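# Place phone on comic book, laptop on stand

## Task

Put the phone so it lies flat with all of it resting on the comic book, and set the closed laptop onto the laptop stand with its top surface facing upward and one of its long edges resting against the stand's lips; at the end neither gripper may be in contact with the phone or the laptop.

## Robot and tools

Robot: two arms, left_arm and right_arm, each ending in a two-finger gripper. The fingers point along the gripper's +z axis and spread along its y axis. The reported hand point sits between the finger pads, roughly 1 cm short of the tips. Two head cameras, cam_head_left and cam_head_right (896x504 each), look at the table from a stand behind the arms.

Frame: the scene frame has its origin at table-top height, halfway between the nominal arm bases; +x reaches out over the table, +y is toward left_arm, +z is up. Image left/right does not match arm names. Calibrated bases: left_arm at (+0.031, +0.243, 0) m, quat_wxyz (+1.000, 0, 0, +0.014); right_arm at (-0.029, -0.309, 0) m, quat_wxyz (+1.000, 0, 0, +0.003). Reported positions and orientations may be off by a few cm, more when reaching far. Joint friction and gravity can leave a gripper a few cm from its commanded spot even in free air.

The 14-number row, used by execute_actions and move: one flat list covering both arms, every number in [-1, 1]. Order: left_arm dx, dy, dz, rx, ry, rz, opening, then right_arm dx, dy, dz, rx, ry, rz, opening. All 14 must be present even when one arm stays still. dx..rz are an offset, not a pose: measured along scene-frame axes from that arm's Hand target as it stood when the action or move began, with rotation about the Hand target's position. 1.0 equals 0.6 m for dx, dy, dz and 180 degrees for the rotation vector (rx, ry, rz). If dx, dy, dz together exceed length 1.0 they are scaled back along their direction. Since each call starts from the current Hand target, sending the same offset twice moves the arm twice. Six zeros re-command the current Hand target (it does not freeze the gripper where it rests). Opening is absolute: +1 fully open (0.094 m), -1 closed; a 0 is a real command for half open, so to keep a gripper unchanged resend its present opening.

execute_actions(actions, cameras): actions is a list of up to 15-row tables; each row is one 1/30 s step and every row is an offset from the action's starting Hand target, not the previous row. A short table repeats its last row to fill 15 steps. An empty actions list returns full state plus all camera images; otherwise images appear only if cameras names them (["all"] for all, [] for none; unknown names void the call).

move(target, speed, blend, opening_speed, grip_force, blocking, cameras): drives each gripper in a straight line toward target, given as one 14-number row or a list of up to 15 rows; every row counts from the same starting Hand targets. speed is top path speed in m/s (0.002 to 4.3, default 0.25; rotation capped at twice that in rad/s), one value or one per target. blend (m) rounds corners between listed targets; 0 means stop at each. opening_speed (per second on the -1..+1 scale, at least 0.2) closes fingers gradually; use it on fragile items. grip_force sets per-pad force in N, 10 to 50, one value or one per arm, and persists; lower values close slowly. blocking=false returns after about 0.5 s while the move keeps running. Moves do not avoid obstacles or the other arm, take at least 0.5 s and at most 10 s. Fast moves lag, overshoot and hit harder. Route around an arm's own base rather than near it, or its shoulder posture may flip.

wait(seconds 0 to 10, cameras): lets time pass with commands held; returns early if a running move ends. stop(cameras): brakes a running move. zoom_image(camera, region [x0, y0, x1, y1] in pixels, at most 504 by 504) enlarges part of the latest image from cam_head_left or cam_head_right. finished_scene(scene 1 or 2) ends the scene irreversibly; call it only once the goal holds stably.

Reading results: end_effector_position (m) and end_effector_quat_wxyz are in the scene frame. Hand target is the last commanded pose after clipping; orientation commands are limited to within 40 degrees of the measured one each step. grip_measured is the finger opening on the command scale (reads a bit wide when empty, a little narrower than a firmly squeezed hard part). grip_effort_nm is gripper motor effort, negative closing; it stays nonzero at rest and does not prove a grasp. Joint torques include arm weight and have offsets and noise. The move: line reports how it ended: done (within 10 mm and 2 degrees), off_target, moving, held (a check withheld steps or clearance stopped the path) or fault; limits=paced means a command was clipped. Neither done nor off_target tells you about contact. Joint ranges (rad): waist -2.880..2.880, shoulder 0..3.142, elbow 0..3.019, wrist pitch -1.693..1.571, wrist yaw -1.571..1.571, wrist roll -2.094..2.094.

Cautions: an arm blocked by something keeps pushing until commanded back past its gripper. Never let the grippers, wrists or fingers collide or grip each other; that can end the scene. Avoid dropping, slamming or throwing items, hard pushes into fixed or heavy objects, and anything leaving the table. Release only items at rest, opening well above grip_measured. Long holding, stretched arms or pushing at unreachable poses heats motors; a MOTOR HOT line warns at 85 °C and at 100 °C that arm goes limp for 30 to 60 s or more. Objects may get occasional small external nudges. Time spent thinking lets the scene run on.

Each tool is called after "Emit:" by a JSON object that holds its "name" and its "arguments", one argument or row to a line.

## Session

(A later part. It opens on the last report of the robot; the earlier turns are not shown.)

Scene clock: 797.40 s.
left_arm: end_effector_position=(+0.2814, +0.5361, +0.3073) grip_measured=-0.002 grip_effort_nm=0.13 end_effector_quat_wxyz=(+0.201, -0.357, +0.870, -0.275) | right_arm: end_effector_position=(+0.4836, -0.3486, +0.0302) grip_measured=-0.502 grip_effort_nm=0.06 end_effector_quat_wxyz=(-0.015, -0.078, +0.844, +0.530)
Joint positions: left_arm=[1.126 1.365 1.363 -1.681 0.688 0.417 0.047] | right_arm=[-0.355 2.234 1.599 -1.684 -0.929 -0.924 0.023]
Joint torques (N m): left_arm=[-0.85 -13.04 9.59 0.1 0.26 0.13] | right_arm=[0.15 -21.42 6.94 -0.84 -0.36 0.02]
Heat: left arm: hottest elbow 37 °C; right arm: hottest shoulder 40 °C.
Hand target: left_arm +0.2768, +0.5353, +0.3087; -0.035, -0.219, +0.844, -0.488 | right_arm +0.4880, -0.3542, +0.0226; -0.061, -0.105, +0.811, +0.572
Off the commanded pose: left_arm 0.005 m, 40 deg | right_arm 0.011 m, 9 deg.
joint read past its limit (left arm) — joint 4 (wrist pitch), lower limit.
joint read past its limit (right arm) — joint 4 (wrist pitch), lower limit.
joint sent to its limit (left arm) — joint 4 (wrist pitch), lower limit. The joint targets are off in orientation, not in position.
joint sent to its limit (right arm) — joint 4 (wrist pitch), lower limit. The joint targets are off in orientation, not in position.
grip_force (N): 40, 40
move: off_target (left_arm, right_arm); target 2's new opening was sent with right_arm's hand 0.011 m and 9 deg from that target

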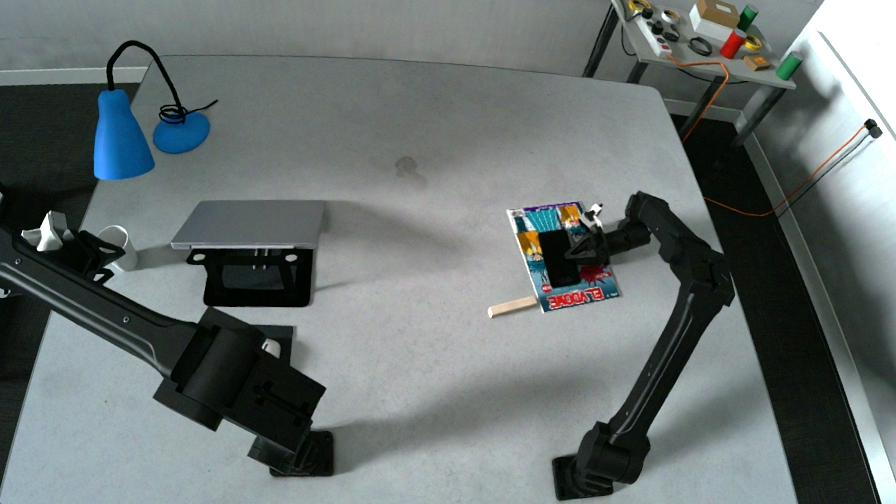

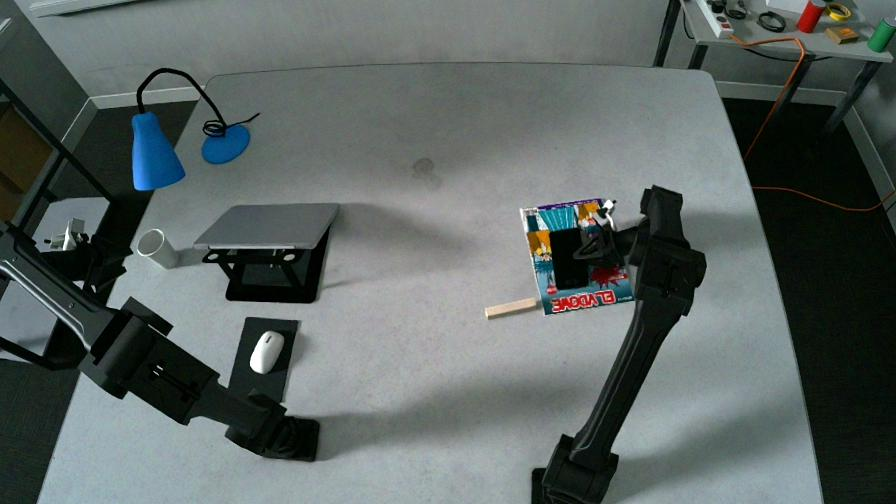

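Emit:
{"name": "move", "arguments": {
  "target": [
    [0,0,0,0,0,0,0.0,0.0,0.0,-0.012,0.0,0,0,-0.5],
    [0,0,0,0,0,0,0.0,0.03,-0.13,-0.012,0.0,0,0,-0.5]
  ],
  "speed": 0.04,
  "cameras": ["cam_head_left","cam_head_right"]
}}

Emit:
{"name": "zoom_image", "arguments": {
  "camera": "cam_head_left",
  "region": [500, 190, 640, 320]
}}

Emit:
{"name": "zoom_image", "arguments": {
  "camera": "cam_head_right",
  "region": [500, 190, 640, 320]
}}

Scene clock: 808.37 s.
left_arm: end_effector_position=(+0.2814, +0.5361, +0.3073) grip_measured=-0.002 grip_effort_nm=0.13 end_effector_quat_wxyz=(+0.201, -0.357, +0.870, -0.275) | right_arm: end_effector_position=(+0.4958, -0.4192, +0.0263) grip_measured=-0.501 grip_effort_nm=0.06 end_effector_quat_wxyz=(+0.019, -0.063, +0.863, +0.501)
Joint positions: left_arm=[1.126 1.365 1.363 -1.681 0.688 0.417 0.047] | right_arm=[-0.462 2.267 1.692 -1.684 -0.872 -0.932 0.023]
Joint torques (N m): left_arm=[-1.14 -12.75 9.63 0.29 0.3 0.11] | right_arm=[-0.32 -21.01 9.31 -0.79 -0.21 0.12]
Heat: left arm: hottest elbow 37 °C; right arm: hottest shoulder 39 °C.
Hand target: left_arm +0.2768, +0.5353, +0.3087; -0.035, -0.219, +0.844, -0.488 | right_arm +0.5060, -0.4321, +0.0154; -0.061, -0.105, +0.811, +0.572
Off the commanded pose: left_arm 0.005 m, 40 deg | right_arm 0.020 m, 14 deg.
joint read past its limit (left arm) — joint 4 (wrist pitch), lower limit.
joint read past its limit (right arm) — joint 4 (wrist pitch), lower limit.
joint sent to its limit (left arm) — joint 4 (wrist pitch), lower limit. The joint targets are off in orientation, not in position.
joint sent to its limit (right arm) — joint 4 (wrist pitch), lower limit. The joint targets are off in orientation, not in position.
grip_force (N): 40, 40
move: off_target (left_arm, right_arm)

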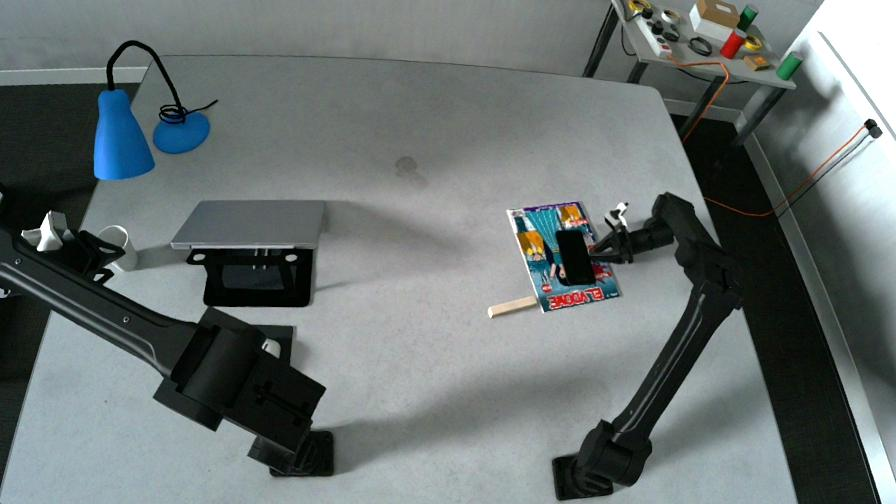

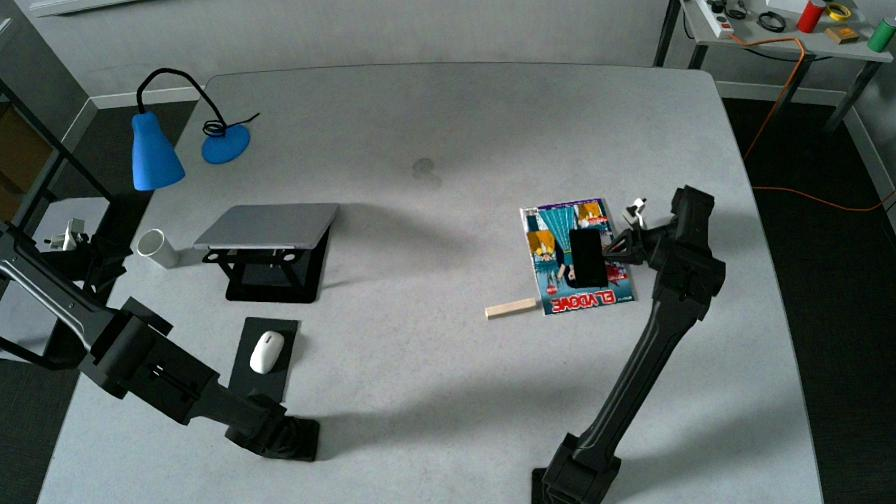

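Scaled by 3.600.

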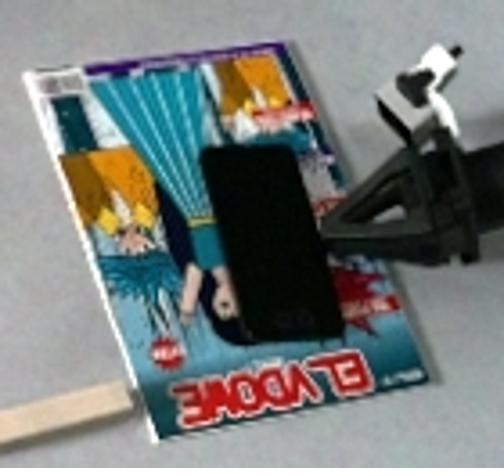

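Scaled by 3.600.

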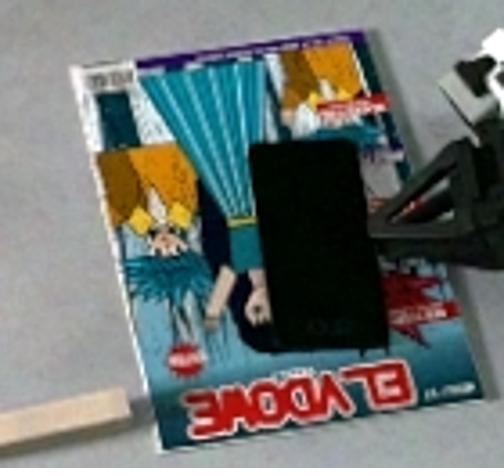

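Emit:
{"name": "move", "arguments": {
  "target": [0,0,0,0,0,0,0.0,0.01,-0.08,0,0.0,0,0,-0.5],
  "speed": 0.06,
  "cameras": ["cam_head_left","cam_head_right"]
}}

Emit:
{"name": "zoom_image", "arguments": {
  "camera": "cam_head_left",
  "region": [500, 190, 640, 320]
}}

Emit:
{"name": "zoom_image", "arguments": {
  "camera": "cam_head_right",
  "region": [500, 190, 640, 320]
}}

Emit:
{"name": "zoom_image", "arguments": {
  "camera": "cam_head_left",
  "region": [150, 180, 350, 320]
}}

Scene clock: 815.77 s.
left_arm: end_effector_position=(+0.2814, +0.5361, +0.3073) grip_measured=-0.002 grip_effort_nm=0.13 end_effector_quat_wxyz=(+0.201, -0.357, +0.870, -0.275) | right_arm: end_effector_position=(+0.5017, -0.4662, +0.0236) grip_measured=-0.501 grip_effort_nm=0.06 end_effector_quat_wxyz=(+0.040, -0.050, +0.875, +0.480)
Joint positions: left_arm=[1.126 1.365 1.363 -1.681 0.688 0.417 0.047] | right_arm=[-0.527 2.294 1.762 -1.684 -0.836 -0.932 0.023]
Joint torques (N m): left_arm=[-1.08 -12.57 9.55 0.1 0.25 0.16] | right_arm=[-0.38 -21.66 9.73 -0.76 -0.3 0.14]
Heat: left arm: hottest elbow 37 °C; right arm: hottest shoulder 39 °C.
Hand target: left_arm +0.2768, +0.5353, +0.3087; -0.035, -0.219, +0.844, -0.488 | right_arm +0.5121, -0.4801, +0.0153; -0.061, -0.105, +0.811, +0.572
Off the commanded pose: left_arm 0.005 m, 40 deg | right_arm 0.019 m, 18 deg.
joint read past its limit (left arm) — joint 4 (wrist pitch), lower limit.
joint read past its limit (right arm) — joint 4 (wrist pitch), lower limit.
joint sent to its limit (left arm) — joint 4 (wrist pitch), lower limit. The joint targets are off in orientation, not in position.
joint sent to its limit (right arm) — joint 4 (wrist pitch), lower limit. The joint targets are off in orientation, not in position.
grip_force (N): 40, 40
move: off_target (left_arm, right_arm)

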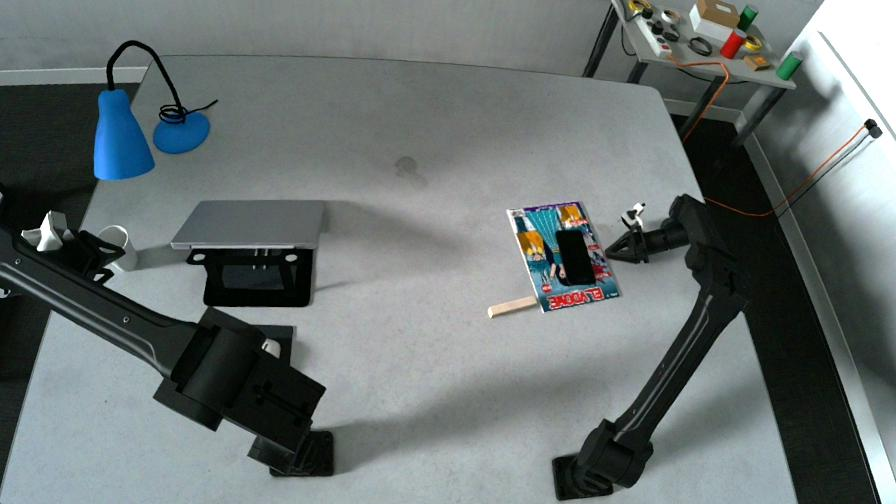

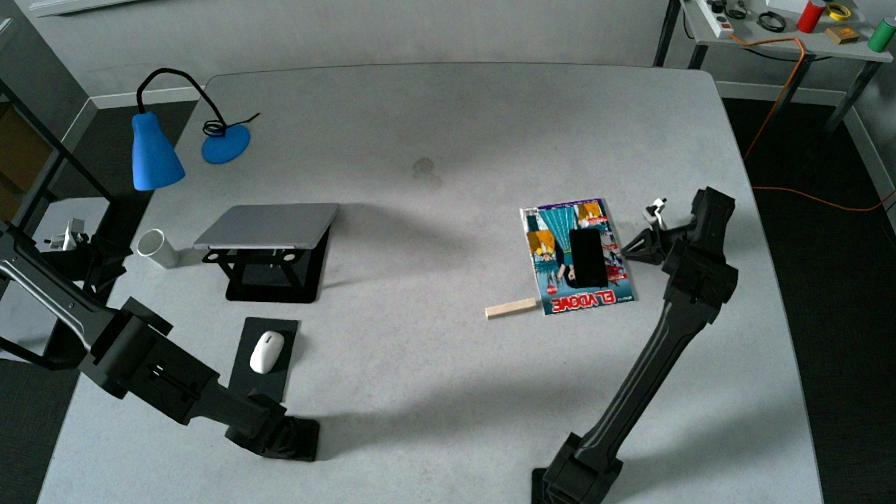

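Scaled by 3.600.

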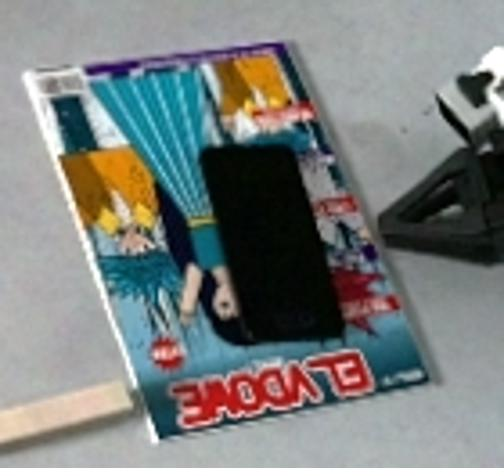

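Scaled by 3.600.

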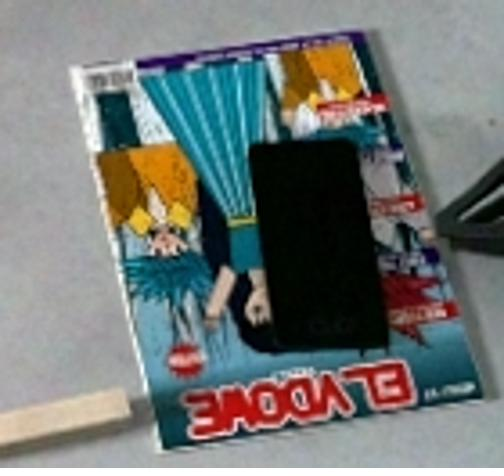

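Scaled by 2.520.

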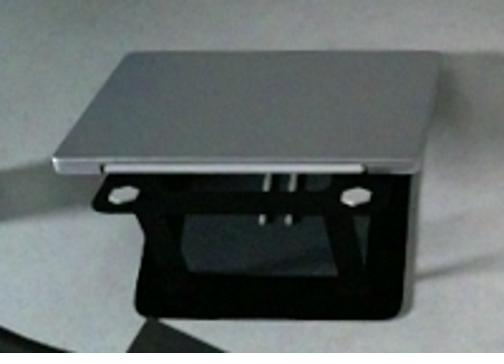

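Emit:
{"name": "move", "arguments": {
  "target": [
    [-0.06,-0.242,-0.02,0.374,-0.29,0.018,-1,0.01,-0.06,0.2,0,0,0,0],
    [0.075,-0.259,-0.28,0.374,-0.29,0.018,-1,0.0,-0.06,0.2,0,0,0,0]
  ],
  "speed": [0.2,0.12],
  "cameras": ["cam_head_left","cam_head_right"]
}}

Emit:
{"name": "zoom_image", "arguments": {
  "camera": "cam_head_left",
  "region": [150, 180, 350, 320]
}}

Emit:
{"name": "zoom_image", "arguments": {
  "camera": "cam_head_right",
  "region": [150, 180, 350, 320]
}}

Scene clock: 836.03 s.
left_arm: end_effector_position=(+0.3193, +0.3835, +0.1455) grip_measured=-0.976 grip_effort_nm=-0.82 end_effector_quat_wxyz=(+0.454, -0.001, +0.891, +0.005) | right_arm: end_effector_position=(+0.5070, -0.5038, +0.1148) grip_measured=-0.001 grip_effort_nm=0.07 end_effector_quat_wxyz=(+0.095, +0.004, +0.888, +0.449)
Joint positions: left_arm=[0.729 0.765 0.384 -0.399 0.581 0.506 0.001] | right_arm=[-0.587 2.133 1.777 -1.684 -0.865 -0.792 0.047]
Joint torques (N m): left_arm=[-3.14 -3.02 9.87 2.26 0.1 -0.08] | right_arm=[-0.38 -26.11 9.03 -0.49 -0.39 0.12]
Heat: left arm: hottest elbow 37 °C; right arm: hottest shoulder 40 °C.
Hand target: left_arm +0.3219, +0.3799, +0.1407; +0.454, +0.001, +0.891, +0.001 | right_arm +0.5120, -0.5161, +0.1353; -0.061, -0.105, +0.811, +0.572
Off the commanded pose: left_arm 0.007 m, 1 deg | right_arm 0.024 m, 28 deg.
joint read past its limit (right arm) — joint 4 (wrist pitch), lower limit.
joint sent to its limit (right arm) — joint 4 (wrist pitch), lower limit. The joint targets are off in orientation, not in position.
grip_force (N): 40, 40
move: off_target (right_arm)

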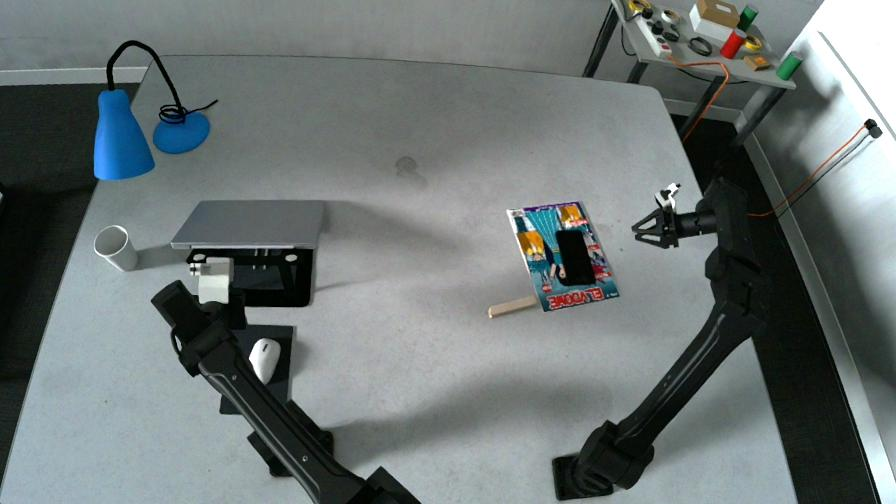

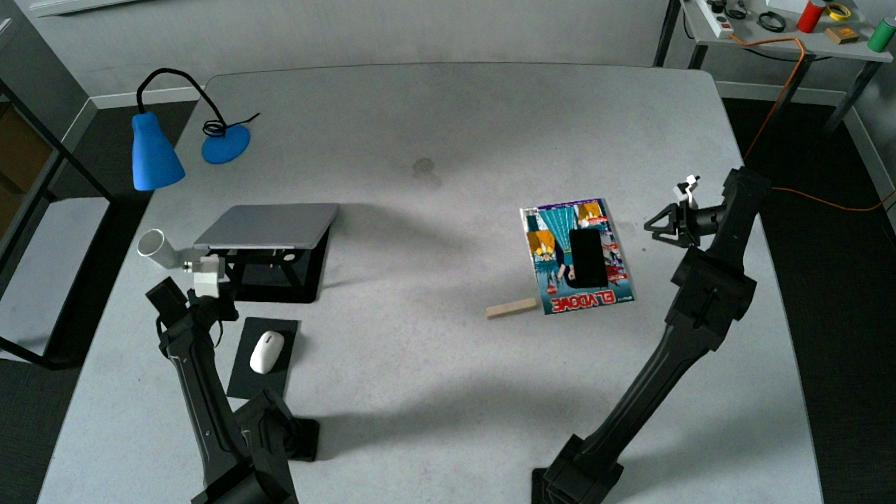

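Scaled by 2.520.

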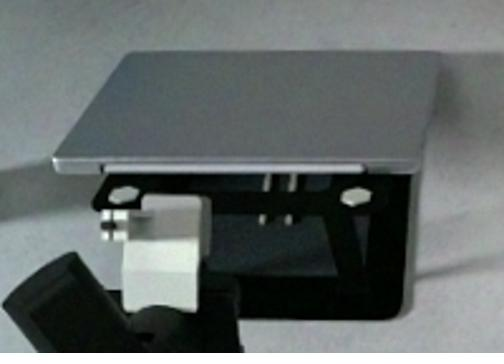

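Scaled by 2.520.

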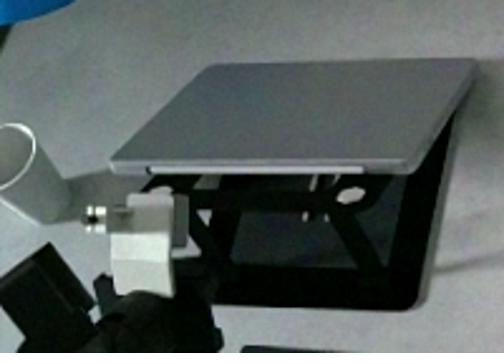

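Emit:
{"name": "execute_actions", "arguments": {
  "actions": []
}}

Emit:
{"name": "zoom_image", "arguments": {
  "camera": "cam_head_left",
  "region": [100, 150, 450, 400]
}}

Scene clock: 846.37 s.
left_arm: end_effector_position=(+0.3193, +0.3835, +0.1455) grip_measured=-0.976 grip_effort_nm=-0.82 end_effector_quat_wxyz=(+0.454, -0.001, +0.891, +0.005) | right_arm: end_effector_position=(+0.5070, -0.5038, +0.1148) grip_measured=-0.001 grip_effort_nm=0.07 end_effector_quat_wxyz=(+0.095, +0.004, +0.888, +0.449)
Joint positions: left_arm=[0.729 0.765 0.384 -0.399 0.581 0.505 0.001] | right_arm=[-0.587 2.133 1.777 -1.684 -0.865 -0.792 0.047]
Joint velocities: within noise
Joint torques (N m): left_arm=[-2.67 -3.31 10.09 2.17 0.16 -0.05] | right_arm=[-0.32 -26.17 9.01 -0.49 -0.4 0.11]
Motor temperatures (°C): left_arm=[23 27 36 24 27 24 28] | right_arm=[26 43 39 25 24 23 26]
Heat: left arm: hottest elbow 36 °C; right arm: hottest shoulder 43 °C.
Hand target: left_arm +0.3218, +0.3799, +0.1407; +0.454, +0.001, +0.891, +0.001 | right_arm +0.5120, -0.5161, +0.1353; -0.061, -0.105, +0.811, +0.572
Tool commands: left_gripper/opening=-1.0 right_gripper/opening=+0.0
Off the commanded pose: left_arm 0.007 m, 1 deg | right_arm 0.024 m, 28 deg.
joint read past its limit (right arm) — joint 4 (wrist pitch), lower limit.
grip_force (N): 40, 40

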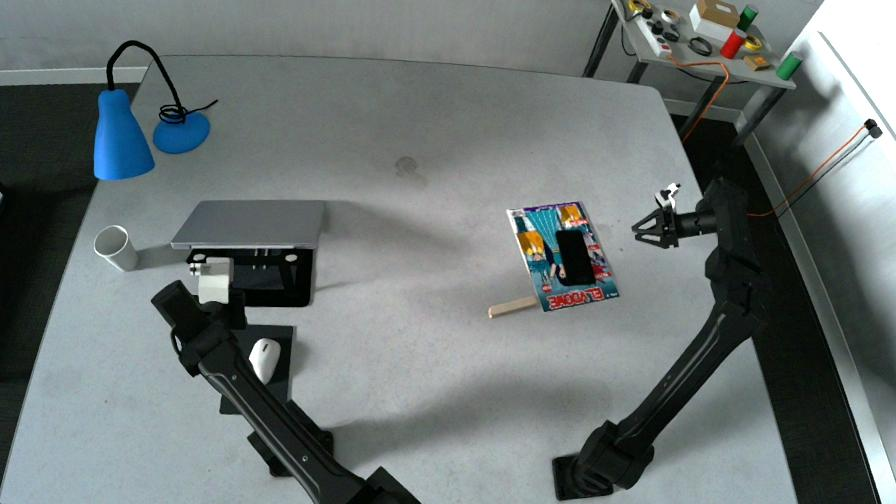

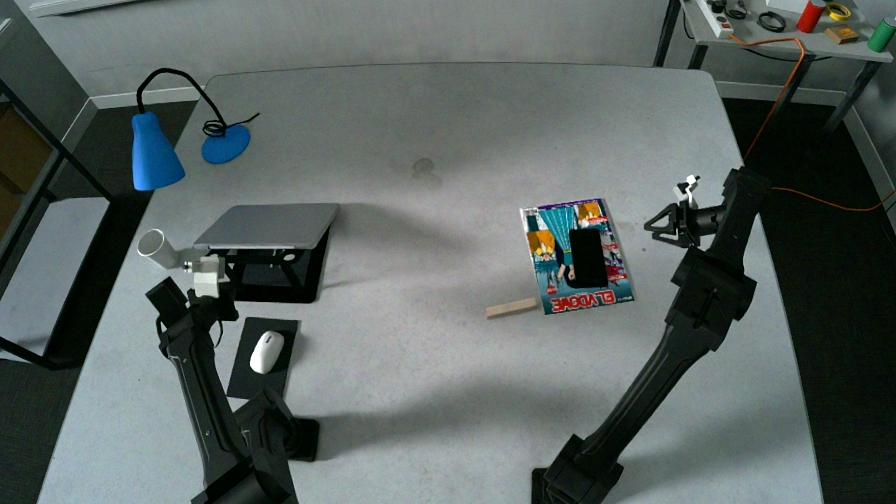

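Scaled by 1.440.

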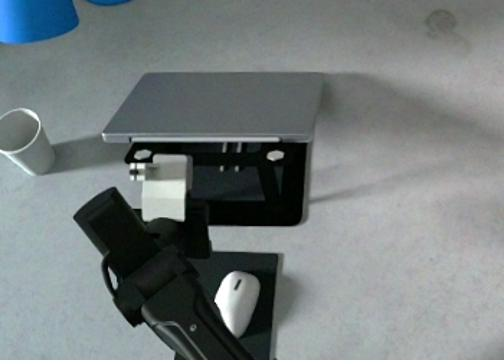

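Emit:
{"name": "move", "arguments": {
  "target": [
    [0.07,0,-0.02,0,0,0,-1,0,0,0,0,0,0,0],
    [0.13,0,-0.02,0,0,0,-1,0,0,0,0,0,0,0]
  ],
  "speed": [0.05,0.03],
  "cameras": ["all"]
}}

Emit:
{"name": "zoom_image", "arguments": {
  "camera": "cam_head_left",
  "region": [100, 150, 450, 400]
}}

Scene clock: 853.20 s.
left_arm: end_effector_position=(+0.3699, +0.3681, +0.0975) grip_measured=-0.976 grip_effort_nm=-0.82 end_effector_quat_wxyz=(+0.425, -0.010, +0.905, -0.014) | right_arm: end_effector_position=(+0.5070, -0.5038, +0.1148) grip_measured=-0.001 grip_effort_nm=0.07 end_effector_quat_wxyz=(+0.095, +0.004, +0.888, +0.449)
Joint positions: left_arm=[0.531 1.026 0.384 -0.141 0.436 0.353 0.001] | right_arm=[-0.587 2.133 1.777 -1.684 -0.865 -0.792 0.047]
Joint torques (N m): left_arm=[-2.61 -4.37 15.98 2.1 0.08 -0.04] | right_arm=[-0.38 -26.11 8.99 -0.5 -0.4 0.11]
Heat: left arm: hottest elbow 36 °C; right arm: hottest shoulder 44 °C.
Hand target: left_arm +0.3999, +0.3799, +0.1287; +0.454, +0.001, +0.891, +0.001 | right_arm +0.5120, -0.5161, +0.1353; -0.061, -0.105, +0.811, +0.572
Off the commanded pose: left_arm 0.045 m, 4 deg | right_arm 0.024 m, 28 deg.
joint read past its limit (right arm) — joint 4 (wrist pitch), lower limit.
joint sent to its limit (right arm) — joint 4 (wrist pitch), lower limit. The joint targets are off in orientation, not in position.
grip_force (N): 40, 40
move: off_target (left_arm, right_arm)

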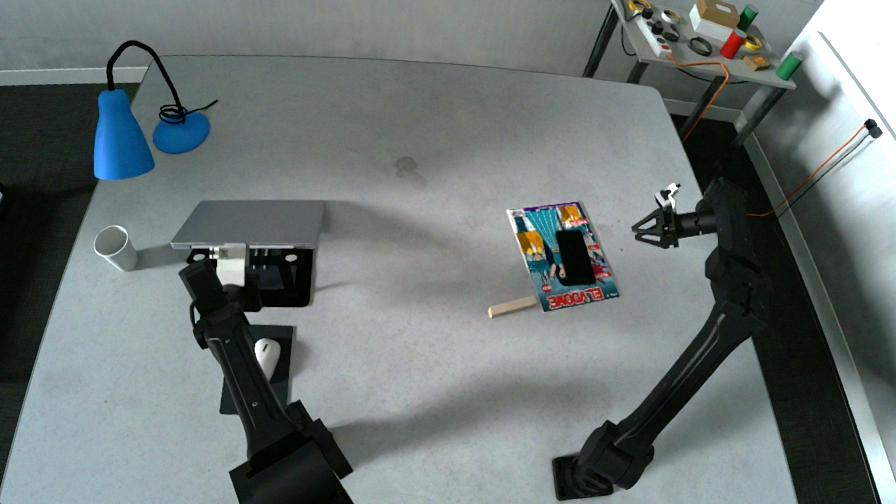

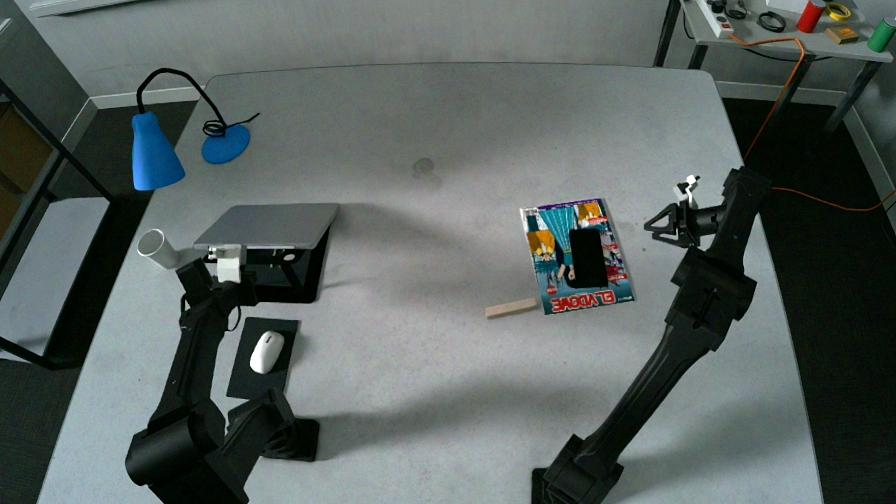

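Scaled by 1.440.

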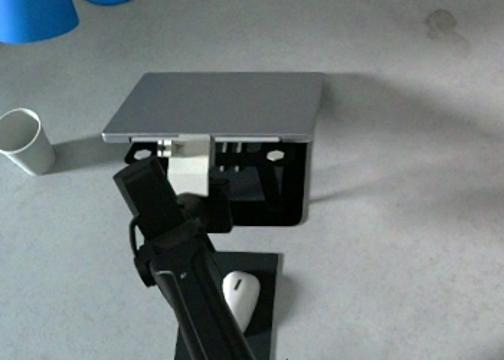

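Emit:
{"name": "move", "arguments": {
  "target": [
    [-0.18,0,-0.03,0,0,0,-1,0,0,0,0,0,0,0],
    [-0.28,0,0.15,0,0,0,-1,0,0,0,0,0,0,0]
  ],
  "speed": [0.06,0.15],
  "cameras": ["all"]
}}

Emit:
{"name": "zoom_image", "arguments": {
  "camera": "cam_head_left",
  "region": [140, 170, 350, 320]
}}

Emit:
{"name": "zoom_image", "arguments": {
  "camera": "cam_head_right",
  "region": [160, 180, 370, 330]
}}

Scene clock: 860.47 s.
left_arm: end_effector_position=(+0.2288, +0.3648, +0.1824) grip_measured=-0.976 grip_effort_nm=-0.82 end_effector_quat_wxyz=(+0.440, -0.011, +0.898, -0.030) | right_arm: end_effector_position=(+0.5070, -0.5038, +0.1148) grip_measured=-0.001 grip_effort_nm=0.07 end_effector_quat_wxyz=(+0.095, +0.004, +0.888, +0.449)
Joint positions: left_arm=[1.109 0.534 0.466 -1.058 0.827 0.916 0.001] | right_arm=[-0.587 2.133 1.777 -1.684 -0.865 -0.792 0.047]
Joint torques (N m): left_arm=[-0.73 -0.85 18 0.59 0.55 0.07] | right_arm=[-0.32 -26.23 9.02 -0.5 -0.4 0.11]
Heat: left arm: hottest elbow 37 °C; right arm: hottest shoulder 45 °C.
Hand target: left_arm +0.2318, +0.3798, +0.2186; +0.454, +0.001, +0.891, +0.000 | right_arm +0.5120, -0.5161, +0.1353; -0.061, -0.105, +0.811, +0.572
Off the commanded pose: left_arm 0.039 m, 4 deg | right_arm 0.024 m, 28 deg.
joint read past its limit (right arm) — joint 4 (wrist pitch), lower limit.
joint sent to its limit (right arm) — joint 4 (wrist pitch), lower limit. The joint targets are off in orientation, not in position.
grip_force (N): 40, 40
move: off_target (left_arm, right_arm)

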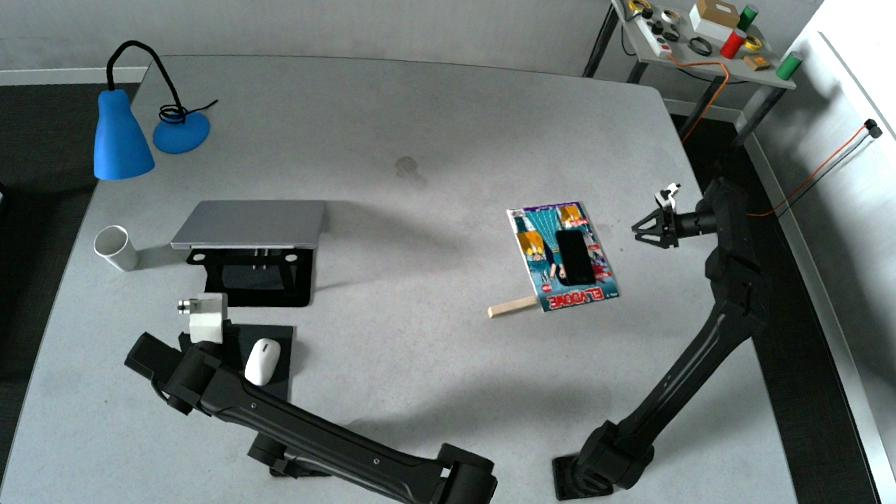

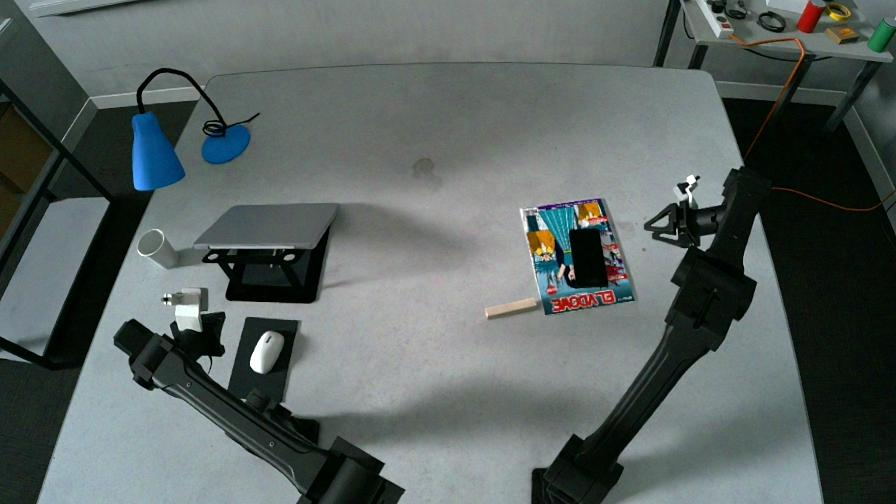

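Scaled by 2.400.

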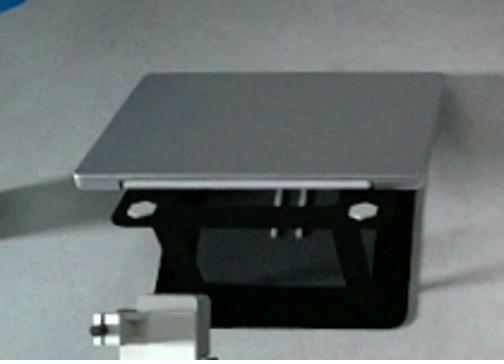

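Scaled by 2.400.

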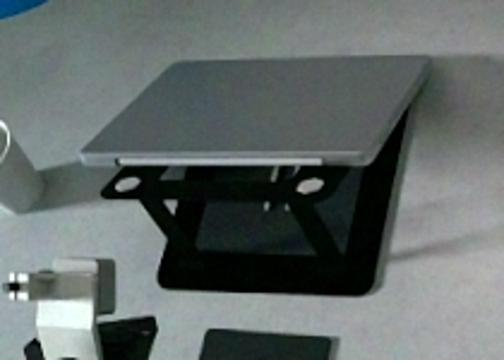

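Emit:
{"name": "finished_scene", "arguments": {
  "scene": 1
}}

The scene is finished: the task was done.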